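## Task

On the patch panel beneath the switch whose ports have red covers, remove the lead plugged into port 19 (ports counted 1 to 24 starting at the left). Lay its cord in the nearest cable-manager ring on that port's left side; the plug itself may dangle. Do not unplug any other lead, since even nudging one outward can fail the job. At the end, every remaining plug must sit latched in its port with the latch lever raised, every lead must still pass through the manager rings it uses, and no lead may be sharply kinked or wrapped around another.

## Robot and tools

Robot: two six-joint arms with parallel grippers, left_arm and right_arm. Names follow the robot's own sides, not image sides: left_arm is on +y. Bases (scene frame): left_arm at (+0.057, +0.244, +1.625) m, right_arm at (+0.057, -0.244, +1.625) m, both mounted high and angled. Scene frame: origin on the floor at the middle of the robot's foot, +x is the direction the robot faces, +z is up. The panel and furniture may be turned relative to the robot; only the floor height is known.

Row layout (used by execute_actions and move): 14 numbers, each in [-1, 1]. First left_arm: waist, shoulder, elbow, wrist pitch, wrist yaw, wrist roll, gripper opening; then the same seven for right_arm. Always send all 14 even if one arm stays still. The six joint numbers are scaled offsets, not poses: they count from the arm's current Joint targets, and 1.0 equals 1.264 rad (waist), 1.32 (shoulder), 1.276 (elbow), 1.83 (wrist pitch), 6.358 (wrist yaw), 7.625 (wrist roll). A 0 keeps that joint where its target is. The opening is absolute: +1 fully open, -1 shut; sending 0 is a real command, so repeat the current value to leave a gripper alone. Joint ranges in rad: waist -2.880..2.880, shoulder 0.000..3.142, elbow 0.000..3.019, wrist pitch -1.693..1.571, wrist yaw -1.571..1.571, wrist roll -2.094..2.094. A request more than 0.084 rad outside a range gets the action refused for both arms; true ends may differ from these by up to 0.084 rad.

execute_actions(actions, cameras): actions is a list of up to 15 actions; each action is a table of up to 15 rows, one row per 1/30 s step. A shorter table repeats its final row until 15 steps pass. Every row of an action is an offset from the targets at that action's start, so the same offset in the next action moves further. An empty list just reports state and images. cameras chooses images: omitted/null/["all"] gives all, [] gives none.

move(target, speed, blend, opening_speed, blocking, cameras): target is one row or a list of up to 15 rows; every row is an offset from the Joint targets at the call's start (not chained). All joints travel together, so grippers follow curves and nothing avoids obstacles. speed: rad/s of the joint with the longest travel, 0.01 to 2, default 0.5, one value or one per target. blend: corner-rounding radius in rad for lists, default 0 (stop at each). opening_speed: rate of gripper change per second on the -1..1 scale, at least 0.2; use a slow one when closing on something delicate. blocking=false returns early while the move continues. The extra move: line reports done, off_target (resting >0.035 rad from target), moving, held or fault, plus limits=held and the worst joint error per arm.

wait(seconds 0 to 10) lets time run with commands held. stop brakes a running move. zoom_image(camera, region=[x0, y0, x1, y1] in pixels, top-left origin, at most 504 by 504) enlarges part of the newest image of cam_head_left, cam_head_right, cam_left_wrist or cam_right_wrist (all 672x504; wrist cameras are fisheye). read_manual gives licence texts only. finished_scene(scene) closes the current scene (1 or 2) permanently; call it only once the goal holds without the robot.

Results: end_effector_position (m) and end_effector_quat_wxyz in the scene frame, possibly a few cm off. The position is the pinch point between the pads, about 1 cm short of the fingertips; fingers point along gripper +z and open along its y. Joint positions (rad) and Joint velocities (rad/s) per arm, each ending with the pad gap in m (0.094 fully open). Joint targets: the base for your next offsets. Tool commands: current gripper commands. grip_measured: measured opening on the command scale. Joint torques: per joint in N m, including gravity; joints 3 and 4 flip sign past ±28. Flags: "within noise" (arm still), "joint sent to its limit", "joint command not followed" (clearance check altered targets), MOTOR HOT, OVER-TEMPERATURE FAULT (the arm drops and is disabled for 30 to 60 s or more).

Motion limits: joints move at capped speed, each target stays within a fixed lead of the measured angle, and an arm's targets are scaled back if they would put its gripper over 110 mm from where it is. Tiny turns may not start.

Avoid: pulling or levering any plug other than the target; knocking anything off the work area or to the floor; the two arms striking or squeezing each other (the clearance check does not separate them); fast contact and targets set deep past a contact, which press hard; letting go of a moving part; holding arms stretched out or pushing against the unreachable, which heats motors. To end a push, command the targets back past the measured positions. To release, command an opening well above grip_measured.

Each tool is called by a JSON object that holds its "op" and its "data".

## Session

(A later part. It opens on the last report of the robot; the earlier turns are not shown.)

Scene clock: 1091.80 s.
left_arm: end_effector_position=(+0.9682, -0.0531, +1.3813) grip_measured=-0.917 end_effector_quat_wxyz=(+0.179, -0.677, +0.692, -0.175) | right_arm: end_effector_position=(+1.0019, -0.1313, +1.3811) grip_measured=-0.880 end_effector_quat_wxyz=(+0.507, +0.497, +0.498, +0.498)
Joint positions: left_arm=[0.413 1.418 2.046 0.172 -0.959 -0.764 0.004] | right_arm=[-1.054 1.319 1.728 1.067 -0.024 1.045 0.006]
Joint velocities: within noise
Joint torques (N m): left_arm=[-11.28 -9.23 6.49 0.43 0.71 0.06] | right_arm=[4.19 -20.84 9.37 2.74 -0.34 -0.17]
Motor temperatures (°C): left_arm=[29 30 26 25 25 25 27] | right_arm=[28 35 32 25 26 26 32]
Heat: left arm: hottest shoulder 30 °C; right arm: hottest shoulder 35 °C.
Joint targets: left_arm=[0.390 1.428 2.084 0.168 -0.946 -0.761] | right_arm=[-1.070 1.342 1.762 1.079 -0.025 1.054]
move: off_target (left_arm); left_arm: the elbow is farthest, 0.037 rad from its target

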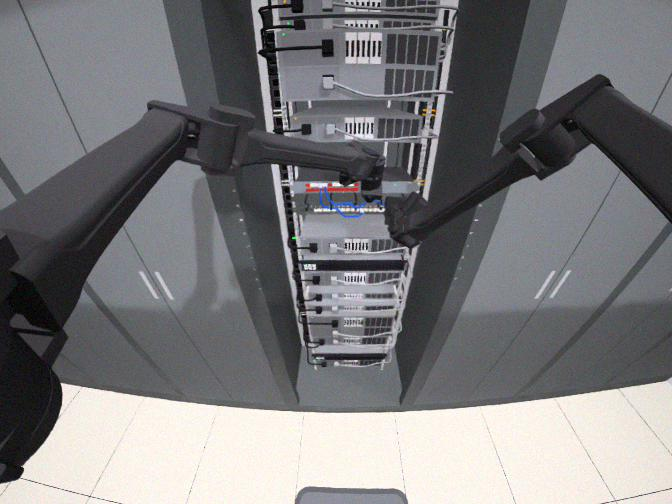

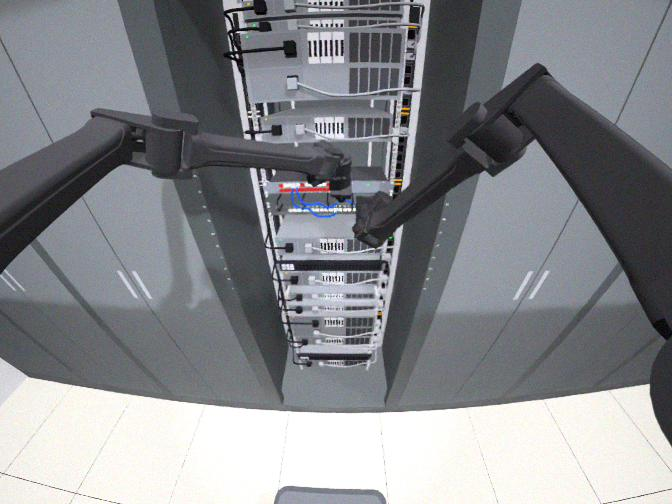

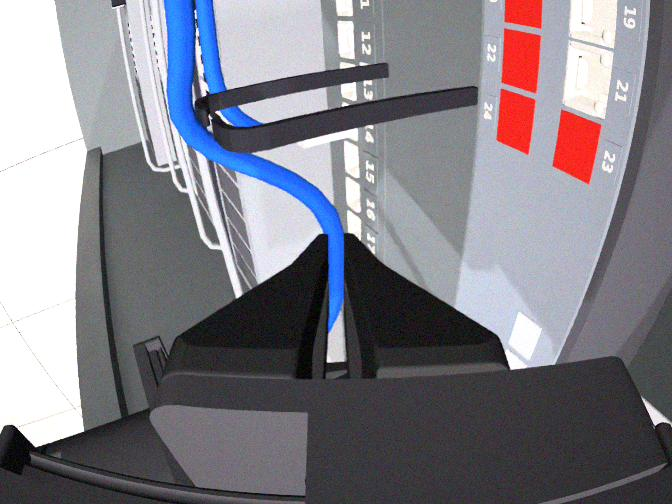

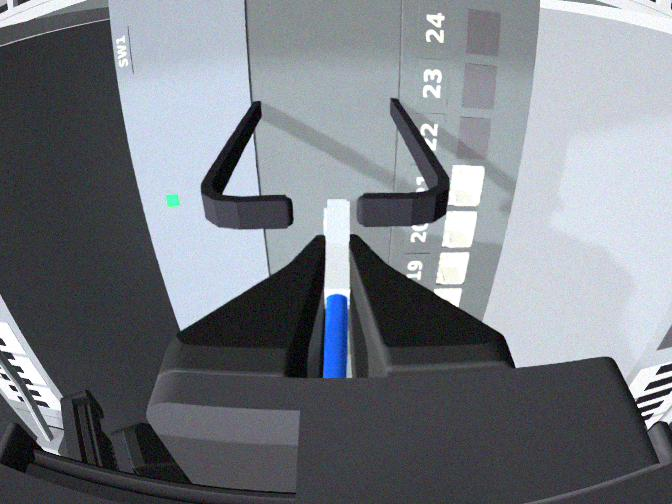

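{"op": "move", "data": {"target": [0,0,0,0,0,0,-1.0,0,0,0,0,0,0,-0.4], "opening_speed": 0.5}}

{"op": "zoom_image", "data": {"camera": "cam_head_left", "region": [360, 185, 400, 215]}}

{"op": "zoom_image", "data": {"camera": "cam_head_right", "region": [330, 185, 370, 215]}}

{"op": "zoom_image", "data": {"camera": "cam_right_wrist", "region": [240, 150, 440, 380]}}

Scene clock: 1102.83 s.
left_arm: end_effector_position=(+0.9729, -0.0531, +1.3841) grip_measured=-0.917 end_effector_quat_wxyz=(+0.180, -0.678, +0.689, -0.182) | right_arm: end_effector_position=(+1.0019, -0.1314, +1.3812) grip_measured=-0.403 end_effector_quat_wxyz=(+0.507, +0.497, +0.498, +0.498)
Joint positions: left_arm=[0.41 1.421 2.058 0.171 -0.95 -0.764 0.004] | right_arm=[-1.054 1.319 1.728 1.068 -0.024 1.045 0.028]
Joint velocities: within noise
Joint torques (N m): left_arm=[-11.28 -9.35 5.67 0.39 0.38 0.07] | right_arm=[4.37 -20.72 9.37 2.76 -0.36 -0.15]
Motor temperatures (°C): left_arm=[29 29 26 25 25 25 27] | right_arm=[28 35 32 26 26 26 32]
Heat: left arm: hottest waist 29 °C; right arm: hottest shoulder 35 °C.
Joint targets: left_arm=[0.390 1.427 2.084 0.168 -0.946 -0.761] | right_arm=[-1.070 1.342 1.762 1.079 -0.025 1.054]
move: done

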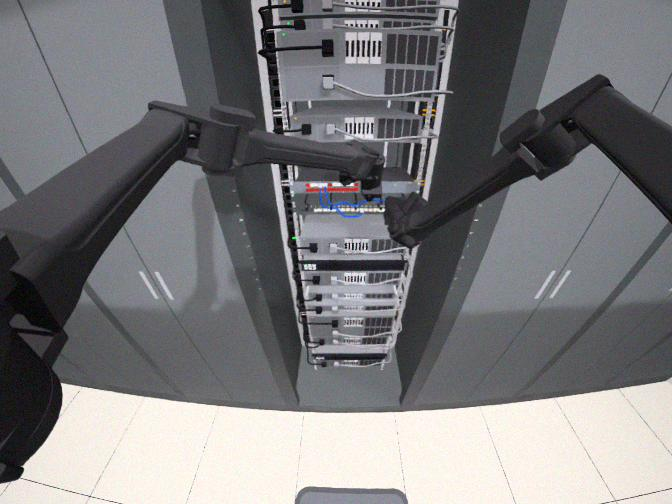

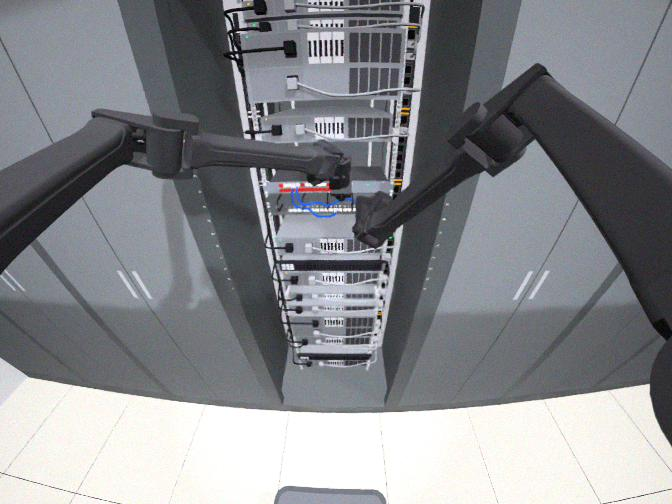

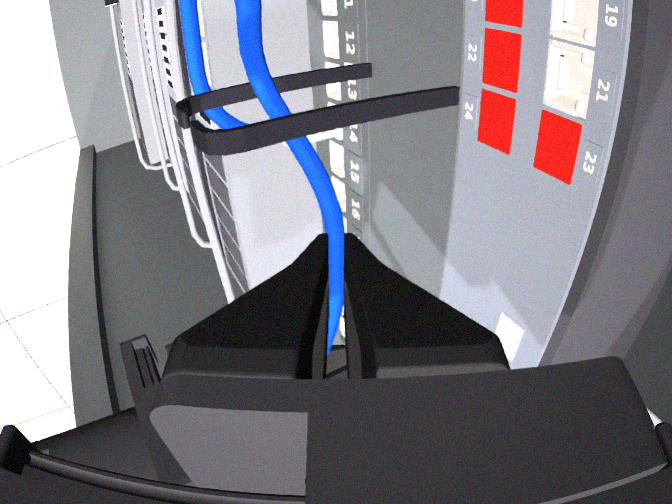

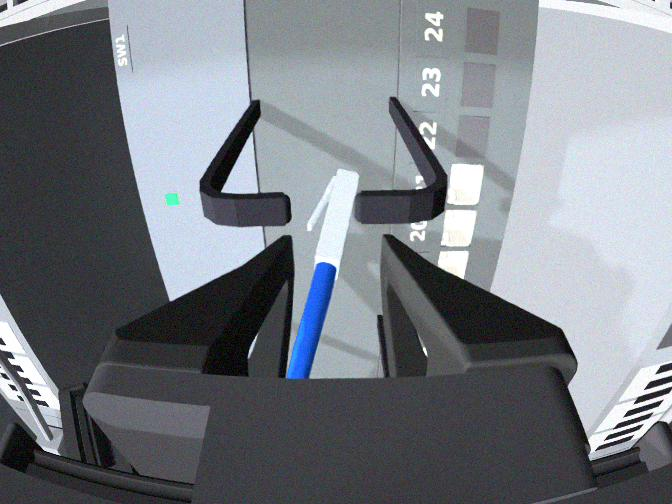

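Scaled by 12.600 from the camera's 672x504 image, which has a finer 960x720 frame.

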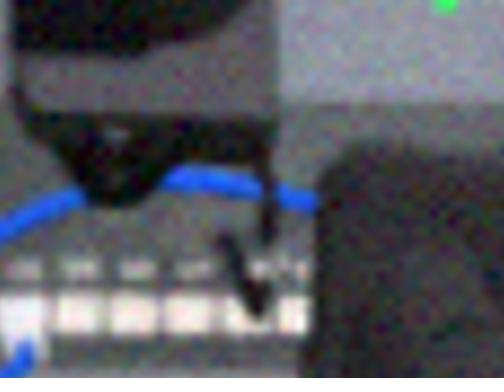

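Scaled by 12.600 from the camera's 672x504 image, which has a finer 960x720 frame.

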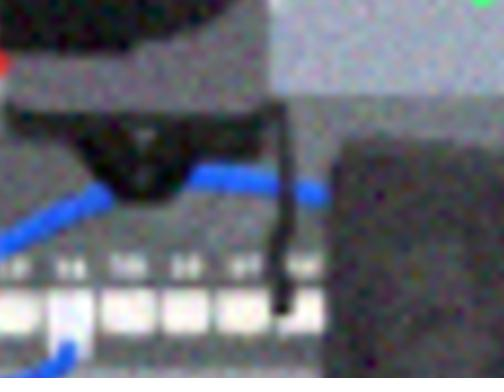

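Scaled by 2.191 from the camera's 672x504 image, which has a finer 960x720 frame.

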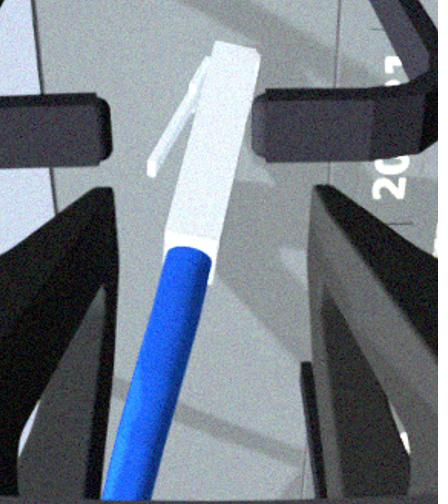

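{"op": "move", "data": {"target": [0,0,0,0,0,0,-1.0,0,-0.1205,-0.3284,0.1377,0,0,-0.25], "speed": 0.25}}

{"op": "zoom_image", "data": {"camera": "cam_right_wrist", "region": [200, 100, 500, 380]}}

{"op": "zoom_image", "data": {"camera": "cam_left_wrist", "region": [140, 0, 440, 300]}}

Scene clock: 1116.87 s.
left_arm: end_effector_position=(+0.9729, -0.0531, +1.3841) grip_measured=-0.917 end_effector_quat_wxyz=(+0.180, -0.678, +0.689, -0.182) | right_arm: end_effector_position=(+0.8987, -0.1287, +1.3821) grip_measured=-0.252 end_effector_quat_wxyz=(+0.501, +0.499, +0.504, +0.496)
Joint positions: left_arm=[0.41 1.421 2.058 0.171 -0.95 -0.764 0.004] | right_arm=[-1.054 1.208 1.353 1.314 -0.024 1.045 0.035]
Joint velocities: within noise
Joint torques (N m): left_arm=[-10.93 -9.11 5.6 0.5 0.35 0.06] | right_arm=[3.6 -22.07 2.91 2.95 -0.36 -0.18]
Motor temperatures (°C): left_arm=[30 30 26 25 25 25 27] | right_arm=[28 35 32 26 26 26 32]
Heat: left arm: hottest waist 30 °C; right arm: hottest shoulder 35 °C.
Joint targets: left_arm=[0.390 1.427 2.084 0.168 -0.946 -0.761] | right_arm=[-1.070 1.183 1.344 1.331 -0.025 1.054]
move: done

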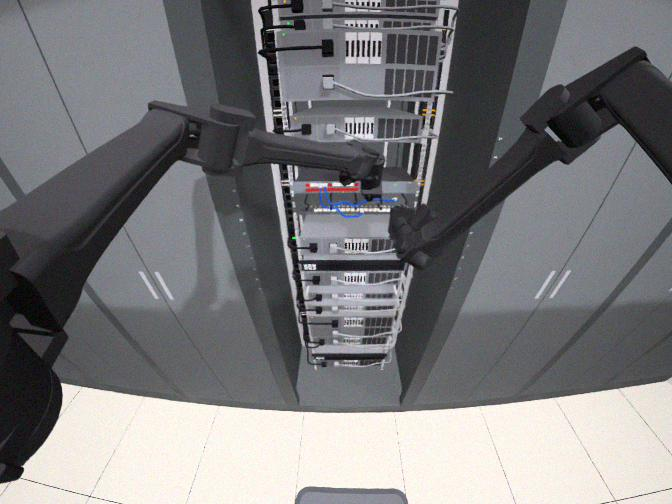

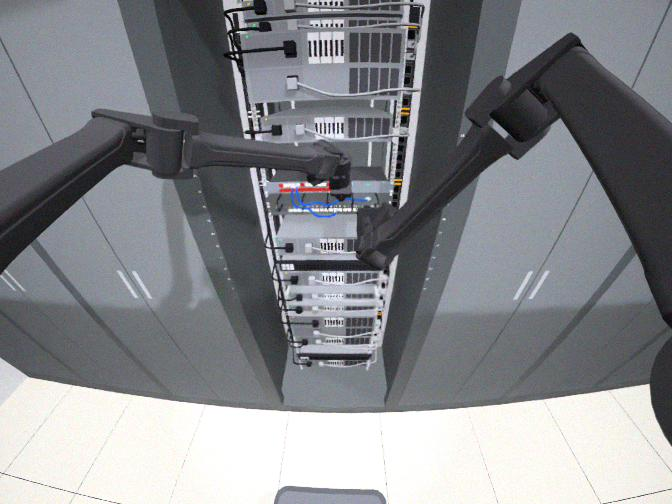

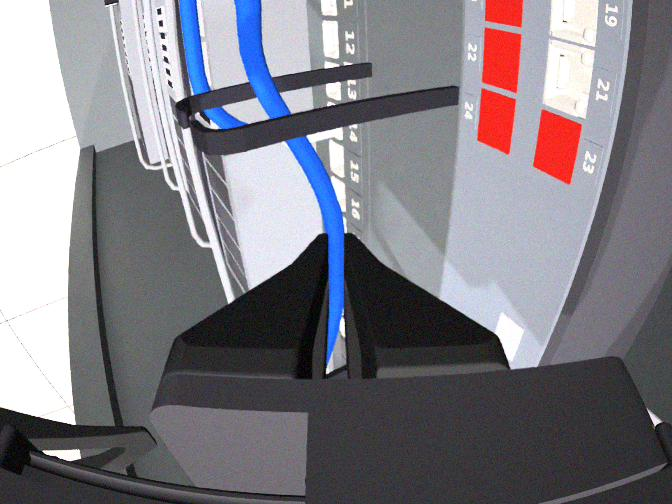

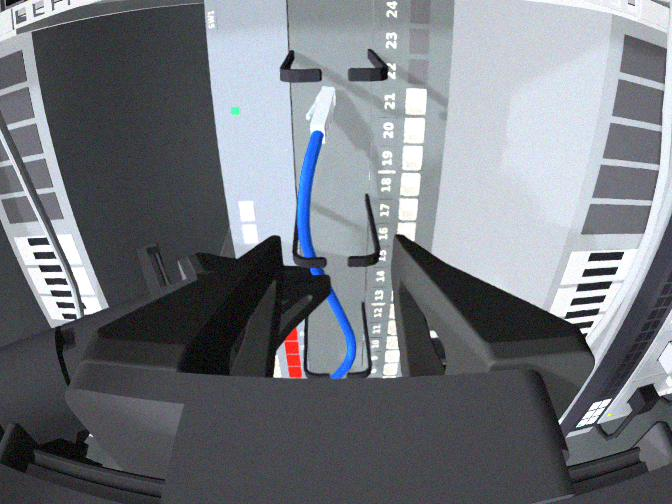

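Scaled by 1.680 from the camera's 672x504 image, which has a finer 960x720 frame.

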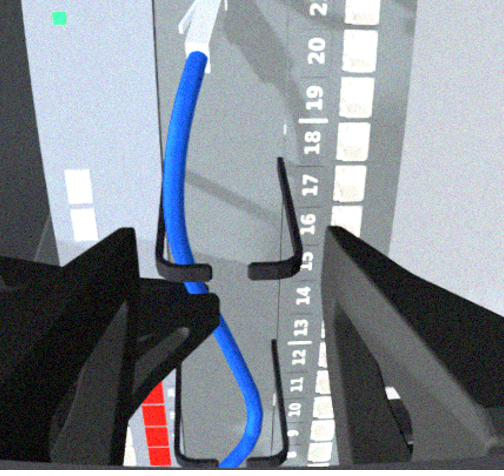

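Scaled by 1.680 from the camera's 672x504 image, which has a finer 960x720 frame.

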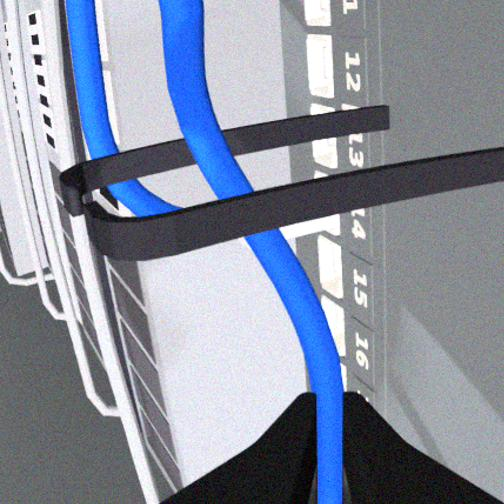

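{"op": "move", "data": {"target": [[0.0475,0.0114,0.0118,-0.019,0.0031,-0.0066,-1.0,0,0,0,0,0,0,-0.25],[0.0475,0.0114,0.0118,-0.019,0.0031,-0.0066,-0.5,0,0,0,0,0,0,-0.25]], "speed": 0.08, "opening_speed": 0.3}}

{"op": "zoom_image", "data": {"camera": "cam_right_wrist", "region": [200, 50, 500, 380]}}

{"op": "zoom_image", "data": {"camera": "cam_left_wrist", "region": [140, 0, 440, 380]}}

Scene clock: 1126.83 s.
left_arm: end_effector_position=(+0.9738, -0.0532, +1.3741) grip_measured=-0.504 end_effector_quat_wxyz=(+0.178, -0.680, +0.687, -0.184) | right_arm: end_effector_position=(+0.8980, -0.1285, +1.3818) grip_measured=-0.252 end_effector_quat_wxyz=(+0.501, +0.499, +0.504, +0.496)
Joint positions: left_arm=[0.434 1.43 2.072 0.141 -0.929 -0.803 0.023] | right_arm=[-1.054 1.208 1.351 1.315 -0.024 1.045 0.035]
Joint velocities: within noise
Joint torques (N m): left_arm=[-7.88 -9.11 5.89 0.28 0.3 -0.02] | right_arm=[3.55 -21.83 3.07 2.85 -0.35 -0.17]
Motor temperatures (°C): left_arm=[30 30 26 25 25 25 27] | right_arm=[28 36 31 26 26 26 31]
Heat: left arm: hottest waist 30 °C; right arm: hottest shoulder 36 °C.
Joint targets: left_arm=[0.450 1.443 2.099 0.133 -0.927 -0.811] | right_arm=[-1.070 1.183 1.343 1.331 -0.025 1.054]
move: done

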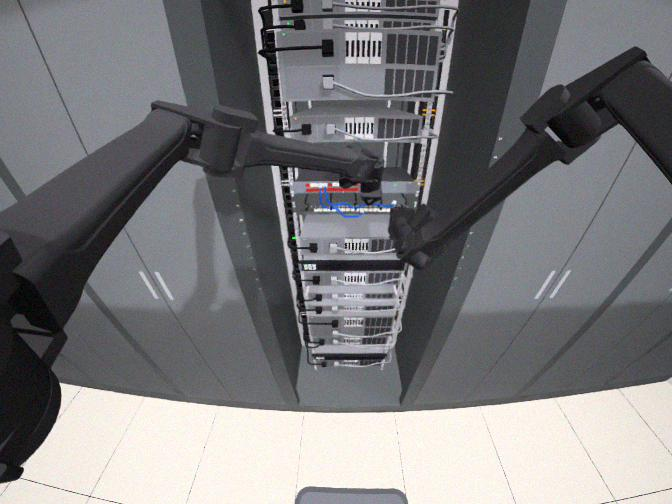

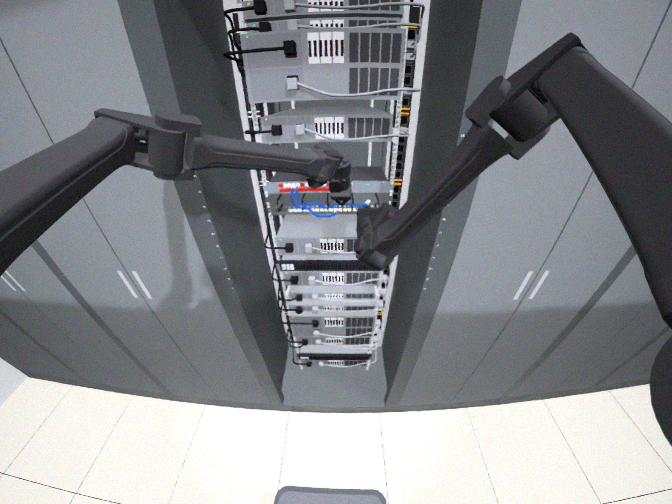

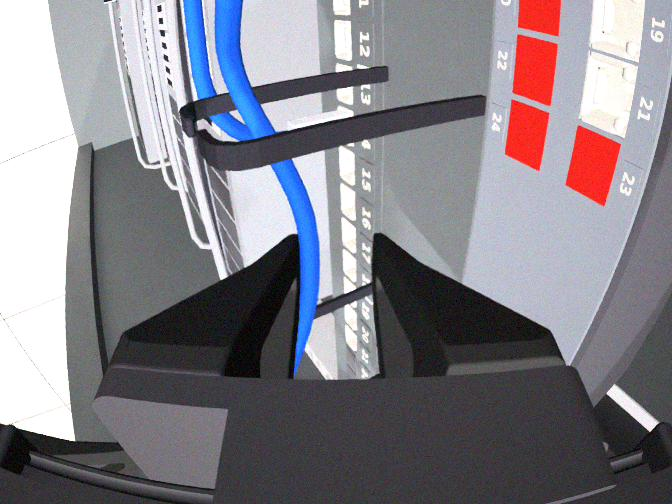

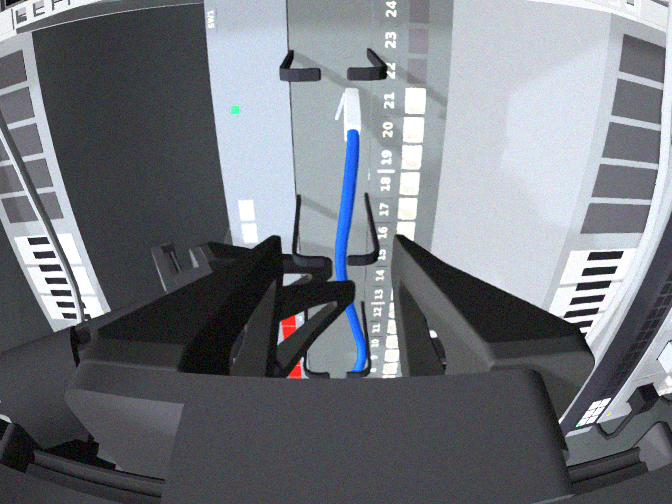

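Scaled by 1.527 from the camera's 672x504 image, which has a finer 960x720 frame.

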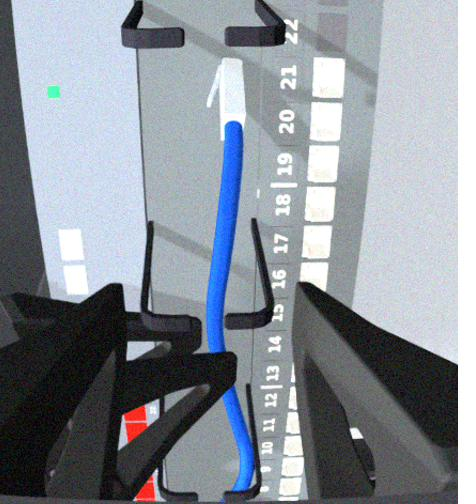

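Scaled by 1.326 from the camera's 672x504 image, which has a finer 960x720 frame.

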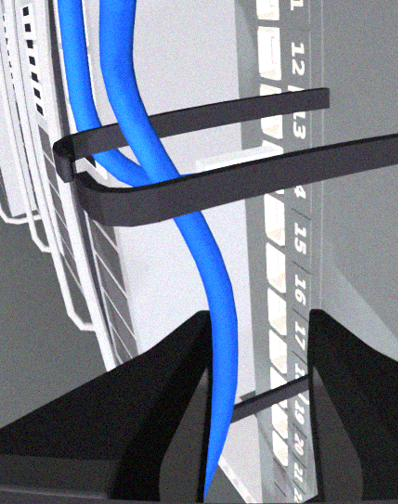

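{"op": "zoom_image", "data": {"camera": "cam_right_wrist", "region": [280, 180, 400, 300]}}

{"op": "zoom_image", "data": {"camera": "cam_head_right", "region": [330, 185, 370, 215]}}

{"op": "zoom_image", "data": {"camera": "cam_head_left", "region": [360, 185, 400, 215]}}

Scaled by 4.200 from the camera's 672x504 image, which has a finer 960x720 frame.

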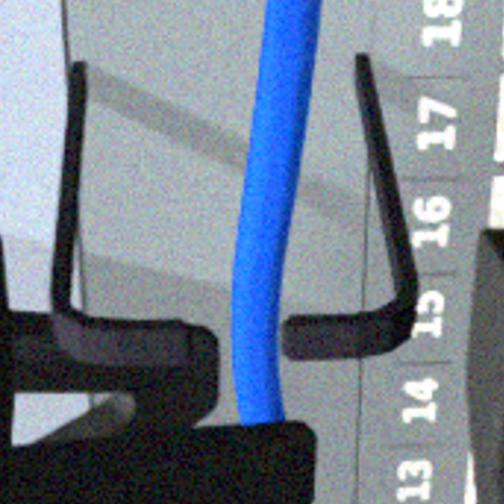

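Scaled by 12.600 from the camera's 672x504 image, which has a finer 960x720 frame.

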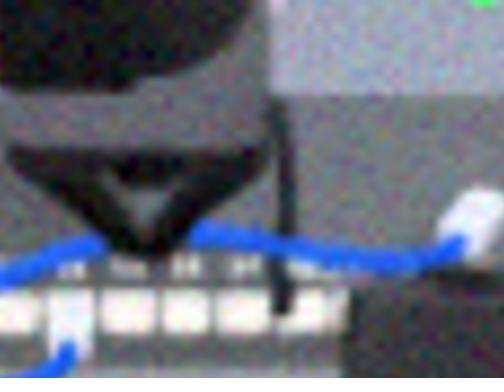

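Scaled by 12.600 from the camera's 672x504 image, which has a finer 960x720 frame.

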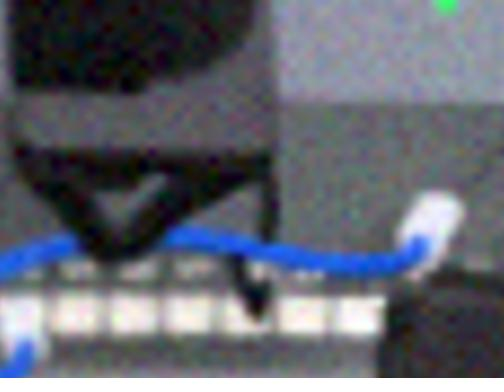

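{"op": "move", "data": {"target": [[0,0,0,0,0,0,-1.0,0,0,0,0,0,0,-0.25],[0.0336,0.0121,0.0133,-0.023,0.0044,-0.0066,-1.0,0,0,0,0,0,0,-0.25]], "speed": 0.08, "opening_speed": 0.4}}

{"op": "zoom_image", "data": {"camera": "cam_right_wrist", "region": [280, 180, 400, 300]}}

{"op": "zoom_image", "data": {"camera": "cam_head_right", "region": [330, 185, 370, 215]}}

{"op": "zoom_image", "data": {"camera": "cam_head_left", "region": [360, 185, 400, 215]}}

Scene clock: 1143.90 s.
left_arm: end_effector_position=(+0.9744, -0.0533, +1.3594) grip_measured=-0.913 end_effector_quat_wxyz=(+0.176, -0.681, +0.686, -0.187) | right_arm: end_effector_position=(+0.8980, -0.1285, +1.3818) grip_measured=-0.252 end_effector_quat_wxyz=(+0.501, +0.499, +0.504, +0.496)
Joint positions: left_arm=[0.468 1.443 2.089 0.099 -0.899 -0.85 0.004] | right_arm=[-1.054 1.208 1.351 1.315 -0.024 1.045 0.035]
Joint velocities: within noise
Joint torques (N m): left_arm=[-7.41 -9.88 6.02 0.24 0.24 -0.04] | right_arm=[3.66 -22.01 3.11 2.93 -0.35 -0.17]
Motor temperatures (°C): left_arm=[29 30 27 25 25 25 26] | right_arm=[28 37 30 26 26 26 31]
Heat: left arm: hottest shoulder 30 °C; right arm: hottest shoulder 37 °C.
Joint targets: left_arm=[0.493 1.459 2.115 0.091 -0.898 -0.861] | right_arm=[-1.070 1.183 1.343 1.331 -0.025 1.054]
move: done

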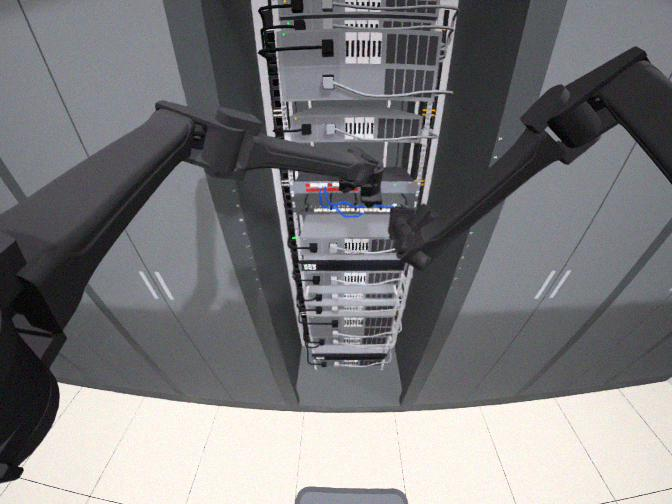

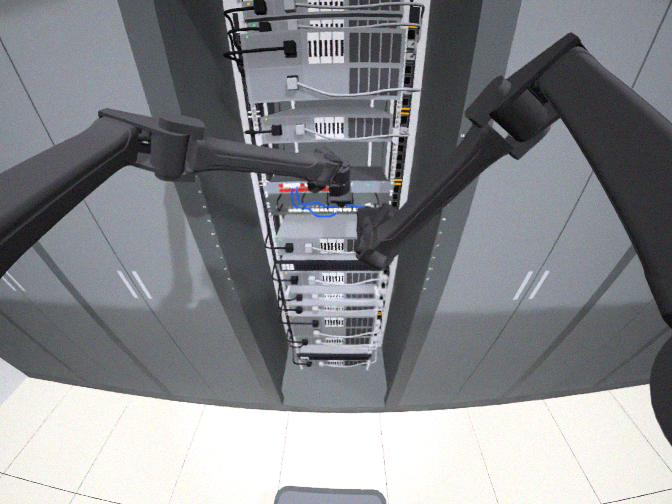

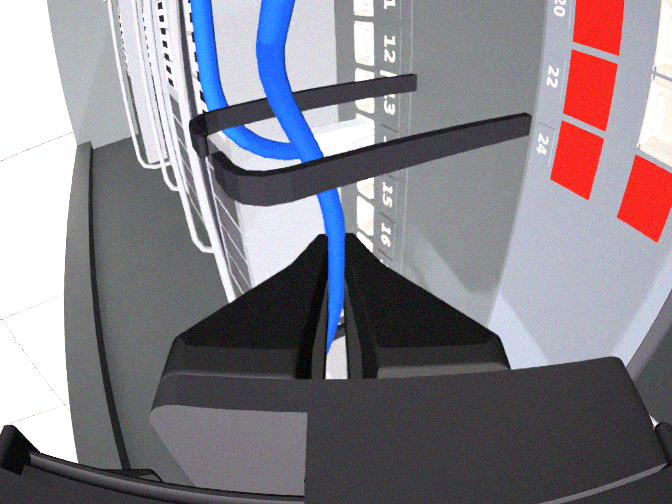

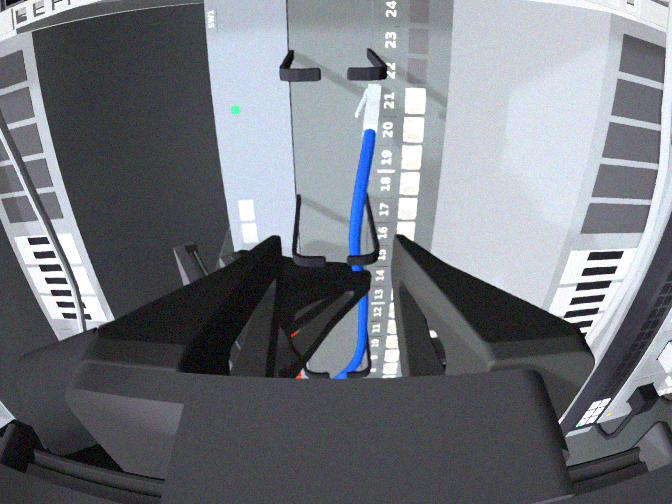

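Scaled by 4.200 from the camera's 672x504 image, which has a finer 960x720 frame.

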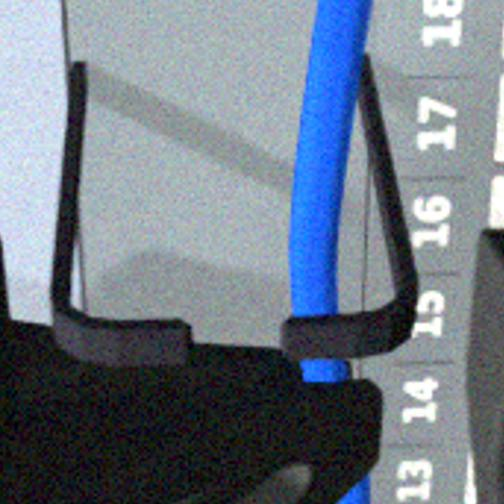

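Scaled by 12.600 from the camera's 672x504 image, which has a finer 960x720 frame.

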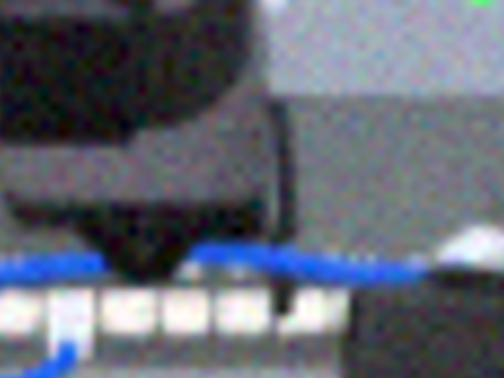

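Scaled by 12.600 from the camera's 672x504 image, which has a finer 960x720 frame.

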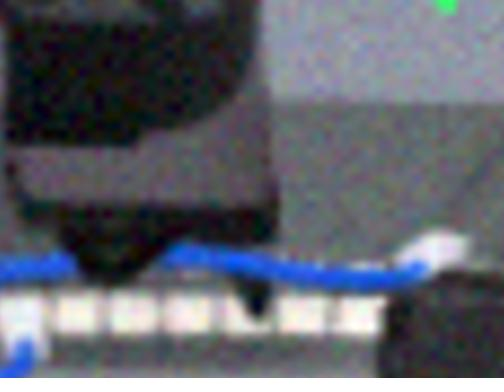

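{"op": "move", "data": {"target": [[0,0,0,0,0,0,-0.45,0,0,0,0,0,0,-0.25],[-0.1725,-0.1068,-0.2312,0.2077,-0.0192,0.0357,-0.45,0,0,0,0,0,0,-0.25]], "speed": 0.15, "opening_speed": 0.3}}

{"op": "zoom_image", "data": {"camera": "cam_right_wrist", "region": [240, 60, 440, 380]}}

{"op": "zoom_image", "data": {"camera": "cam_left_wrist", "region": [200, 0, 500, 350]}}

Scene clock: 1162.83 s.
left_arm: end_effector_position=(+0.9319, -0.0574, +1.4291) grip_measured=-0.453 end_effector_quat_wxyz=(+0.182, -0.680, +0.685, -0.185) | right_arm: end_effector_position=(+0.8980, -0.1285, +1.3818) grip_measured=-0.252 end_effector_quat_wxyz=(+0.501, +0.499, +0.504, +0.496)
Joint positions: left_arm=[0.292 1.329 1.826 0.461 -1.019 -0.598 0.026] | right_arm=[-1.054 1.208 1.351 1.315 -0.024 1.045 0.035]
Joint velocities: within noise
Joint torques (N m): left_arm=[-10.52 -8.35 2.35 0.8 0.2 0.14] | right_arm=[3.55 -21.89 3.1 2.92 -0.34 -0.16]
Motor temperatures (°C): left_arm=[29 30 27 25 25 25 27] | right_arm=[28 37 30 26 26 26 30]
Heat: left arm: hottest shoulder 30 °C; right arm: hottest shoulder 37 °C.
Joint targets: left_arm=[0.275 1.318 1.820 0.471 -1.021 -0.589] | right_arm=[-1.070 1.183 1.343 1.331 -0.025 1.054]
move: done

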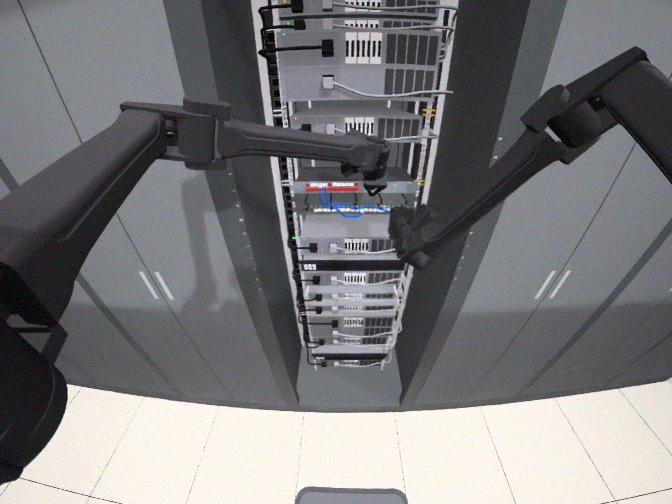

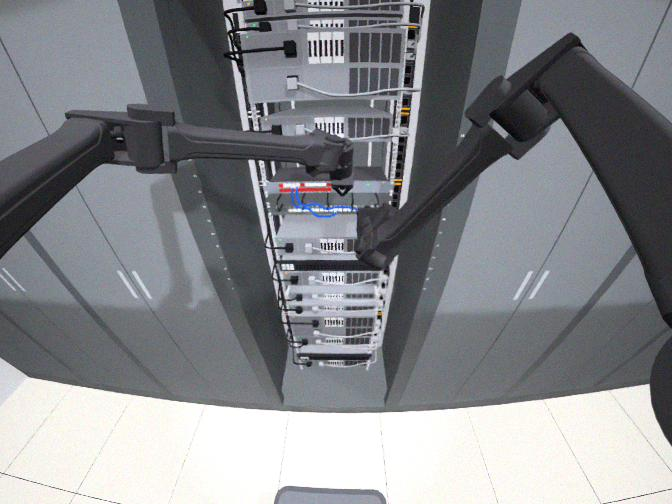

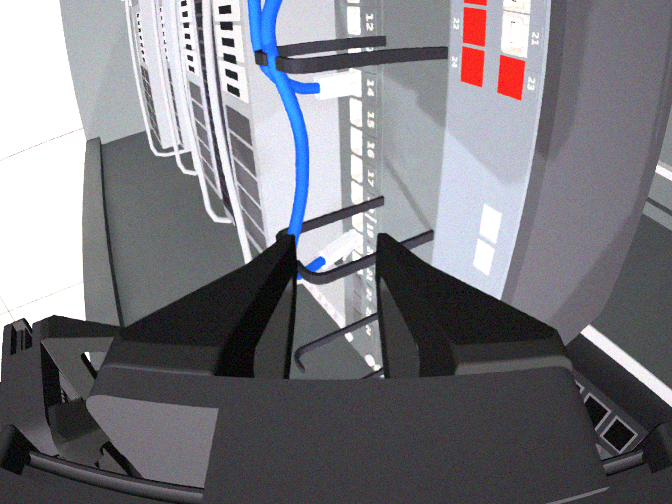

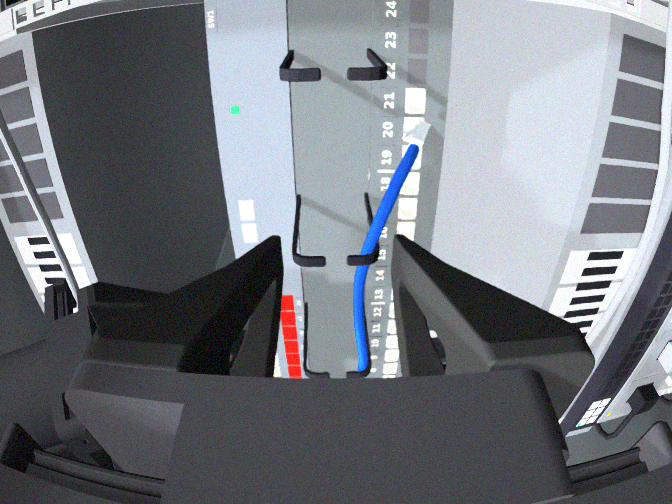

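Scaled by 1.575 from the camera's 672x504 image, which has a finer 960x720 frame.

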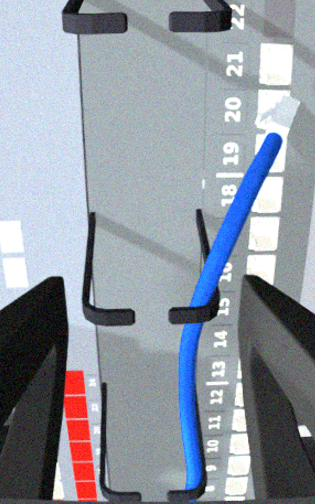

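Scaled by 1.440 from the camera's 672x504 image, which has a finer 960x720 frame.

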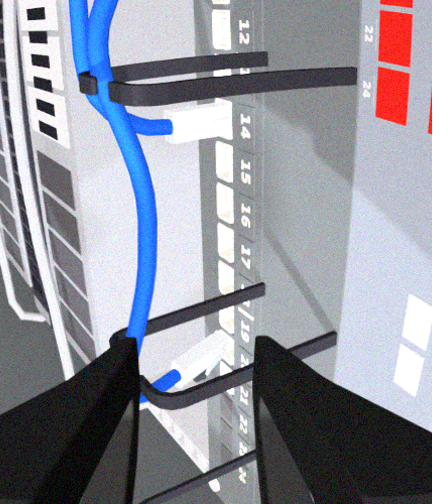

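{"op": "move", "data": {"target": [-0.0087,-0.3167,-0.5643,0.059,-0.0025,0.0046,-0.45,0,0,0,0,0,0,-0.25], "speed": 0.5}}

{"op": "zoom_image", "data": {"camera": "cam_right_wrist", "region": [300, 230, 460, 390]}}

{"op": "zoom_image", "data": {"camera": "cam_left_wrist", "region": [440, 0, 640, 260]}}

{"op": "zoom_image", "data": {"camera": "cam_head_left", "region": [300, 180, 420, 230]}}

{"op": "zoom_image", "data": {"camera": "cam_head_right", "region": [270, 180, 390, 230]}}

Scene clock: 1171.53 s.
left_arm: end_effector_position=(+0.7515, +0.0163, +1.4445) grip_measured=-0.453 end_effector_quat_wxyz=(+0.148, -0.608, +0.761, -0.173) | right_arm: end_effector_position=(+0.8980, -0.1285, +1.3818) grip_measured=-0.252 end_effector_quat_wxyz=(+0.501, +0.499, +0.504, +0.496)
Joint positions: left_arm=[0.279 0.908 1.107 0.569 -1.035 -0.563 0.026] | right_arm=[-1.054 1.208 1.351 1.315 -0.024 1.045 0.035]
Joint velocities: within noise
Joint torques (N m): left_arm=[-4.54 -5.83 1.58 0.85 0.19 0.12] | right_arm=[3.6 -21.77 3.15 2.93 -0.34 -0.15]
Motor temperatures (°C): left_arm=[29 30 27 25 25 25 26] | right_arm=[28 37 29 26 26 26 30]
Heat: left arm: hottest shoulder 30 °C; right arm: hottest shoulder 37 °C.
Joint targets: left_arm=[0.264 0.900 1.101 0.579 -1.037 -0.554] | right_arm=[-1.070 1.183 1.343 1.331 -0.025 1.054]
move: done

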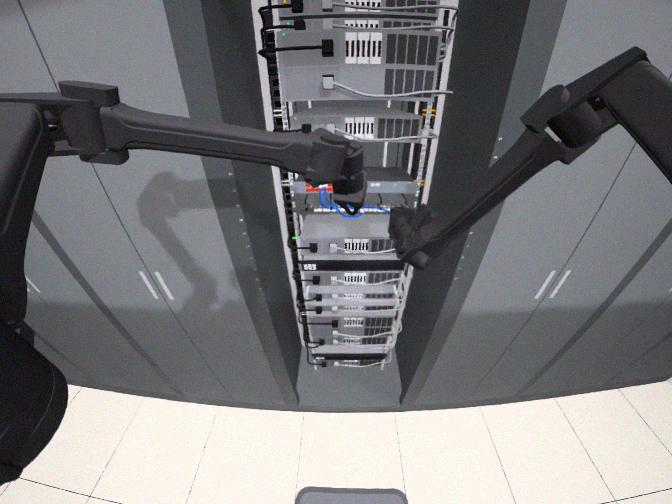

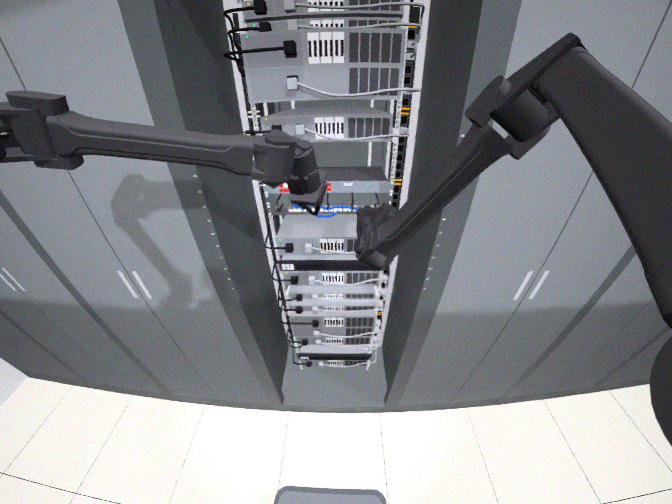

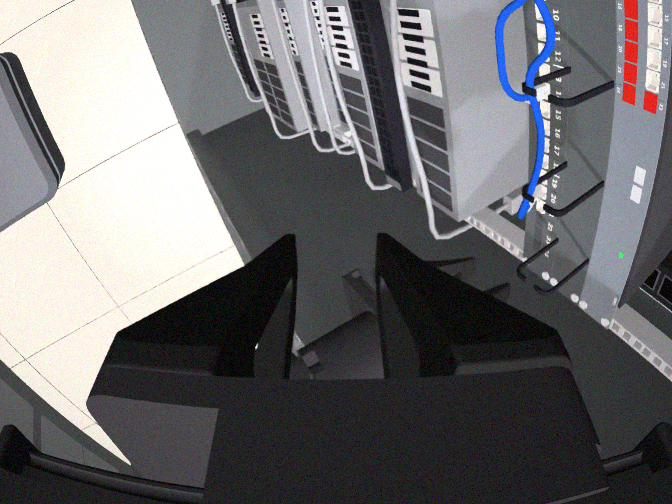

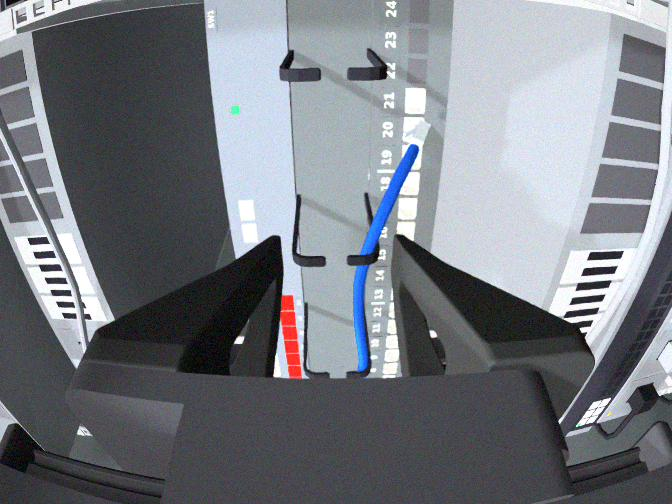

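Scaled by 3.150 from the camera's 672x504 image, which has a finer 960x720 frame.

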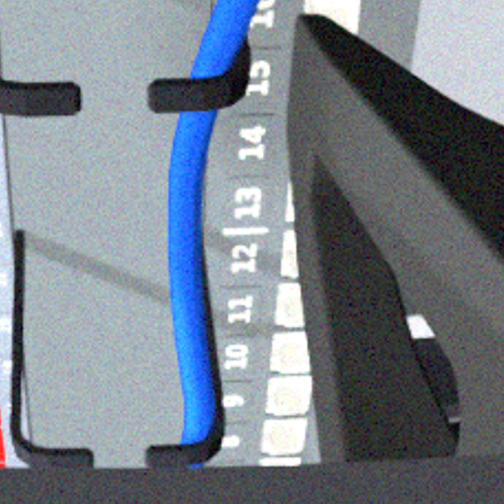

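Scaled by 1.938 from the camera's 672x504 image, which has a finer 960x720 frame.

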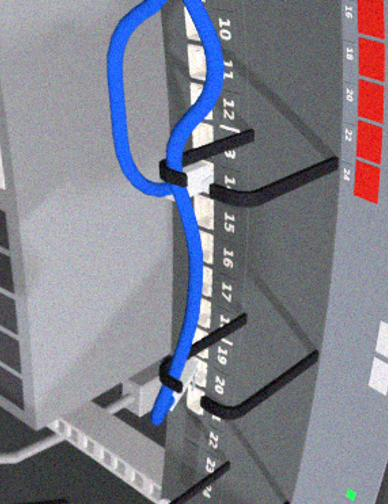

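Scaled by 4.200 from the camera's 672x504 image, which has a finer 960x720 frame.

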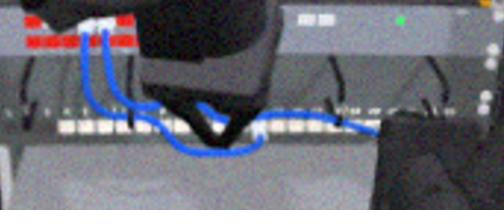

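Scaled by 4.200 from the camera's 672x504 image, which has a finer 960x720 frame.

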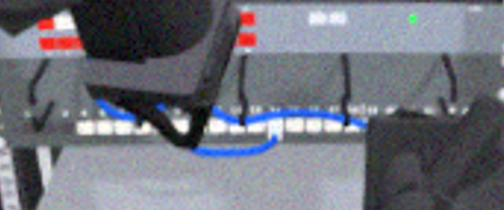

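{"op": "zoom_image", "data": {"camera": "cam_right_wrist", "region": [370, 90, 470, 190]}}

{"op": "zoom_image", "data": {"camera": "cam_left_wrist", "region": [490, 160, 590, 240]}}

Scaled by 5.040 from the camera's 672x504 image, which has a finer 960x720 frame.

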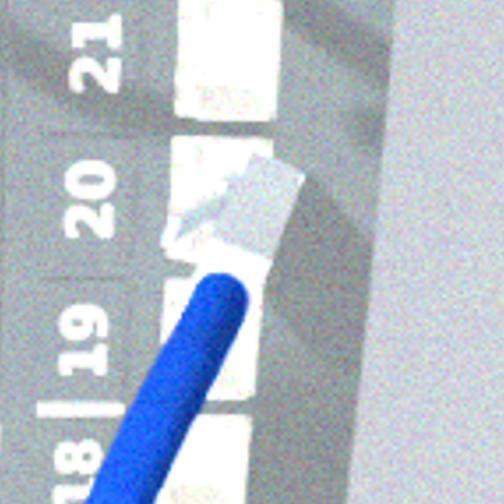

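Scaled by 5.040 from the camera's 672x504 image, which has a finer 960x720 frame.

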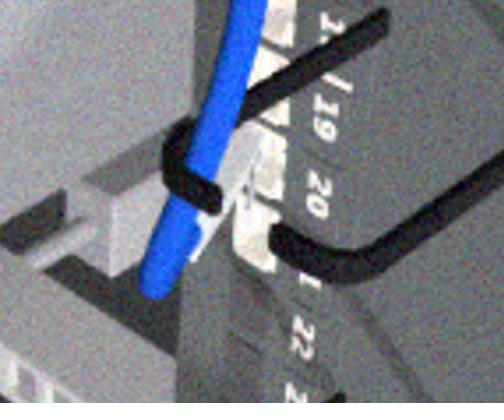

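{"op": "move", "data": {"target": [[0,0,0,0,0,0,-0.45,0,-0.019,-0.1176,0.0688,0,0,-0.25],[0,0,0,0,0,0,-0.45,0,-0.019,-0.1176,0.0688,0,-0.206,-0.25]], "speed": [0.4,1.0], "cameras": ["cam_right_wrist"]}}

{"op": "zoom_image", "data": {"camera": "cam_right_wrist", "region": [250, 90, 450, 250]}}

Scene clock: 1191.83 s.
left_arm: end_effector_position=(+0.7510, +0.0160, +1.4446) grip_measured=-0.453 end_effector_quat_wxyz=(+0.147, -0.607, +0.761, -0.173) | right_arm: end_effector_position=(+0.8486, -0.1281, +1.3837) grip_measured=-0.252 end_effector_quat_wxyz=(+0.706, +0.005, +0.708, +0.005)
Joint positions: left_arm=[0.278 0.908 1.105 0.569 -1.035 -0.562 0.026] | right_arm=[-1.054 1.181 1.201 1.441 -0.024 -0.502 0.035]
Joint velocities: within noise
Joint torques (N m): left_arm=[-4.6 -5.71 1.59 0.87 0.21 0.11] | right_arm=[3.49 -20.42 2.07 2.96 -0.35 -0.29]
Motor temperatures (°C): left_arm=[29 29 26 25 25 25 26] | right_arm=[28 38 29 26 26 26 30]
Heat: left arm: hottest waist 29 °C; right arm: hottest shoulder 38 °C.
Joint targets: left_arm=[0.264 0.900 1.100 0.579 -1.037 -0.554] | right_arm=[-1.070 1.158 1.193 1.457 -0.025 -0.517]
move: done
Images, in order (width x height): cam_right_wrist 672x504.

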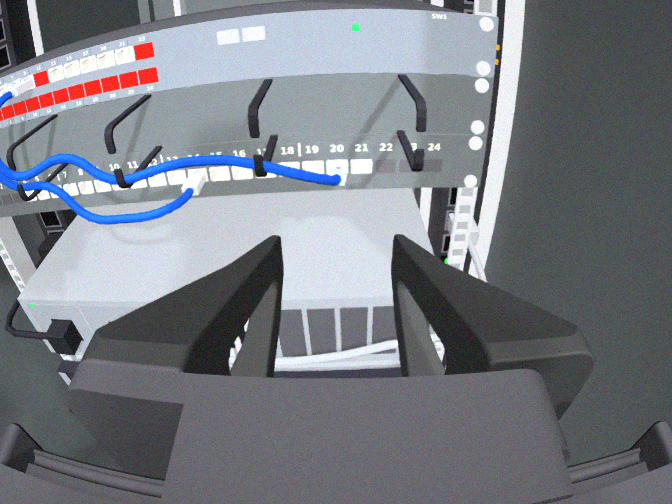

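Scaled by 2.520 from the camera's 672x504 image, which has a finer 960x720 frame.

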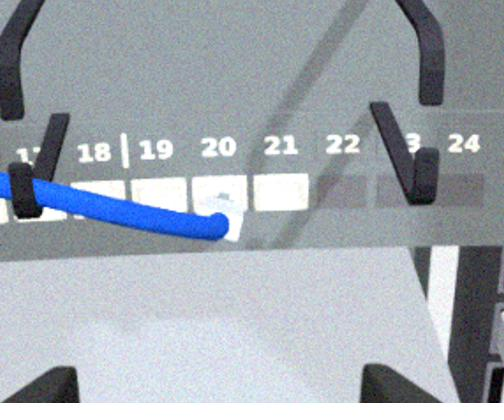

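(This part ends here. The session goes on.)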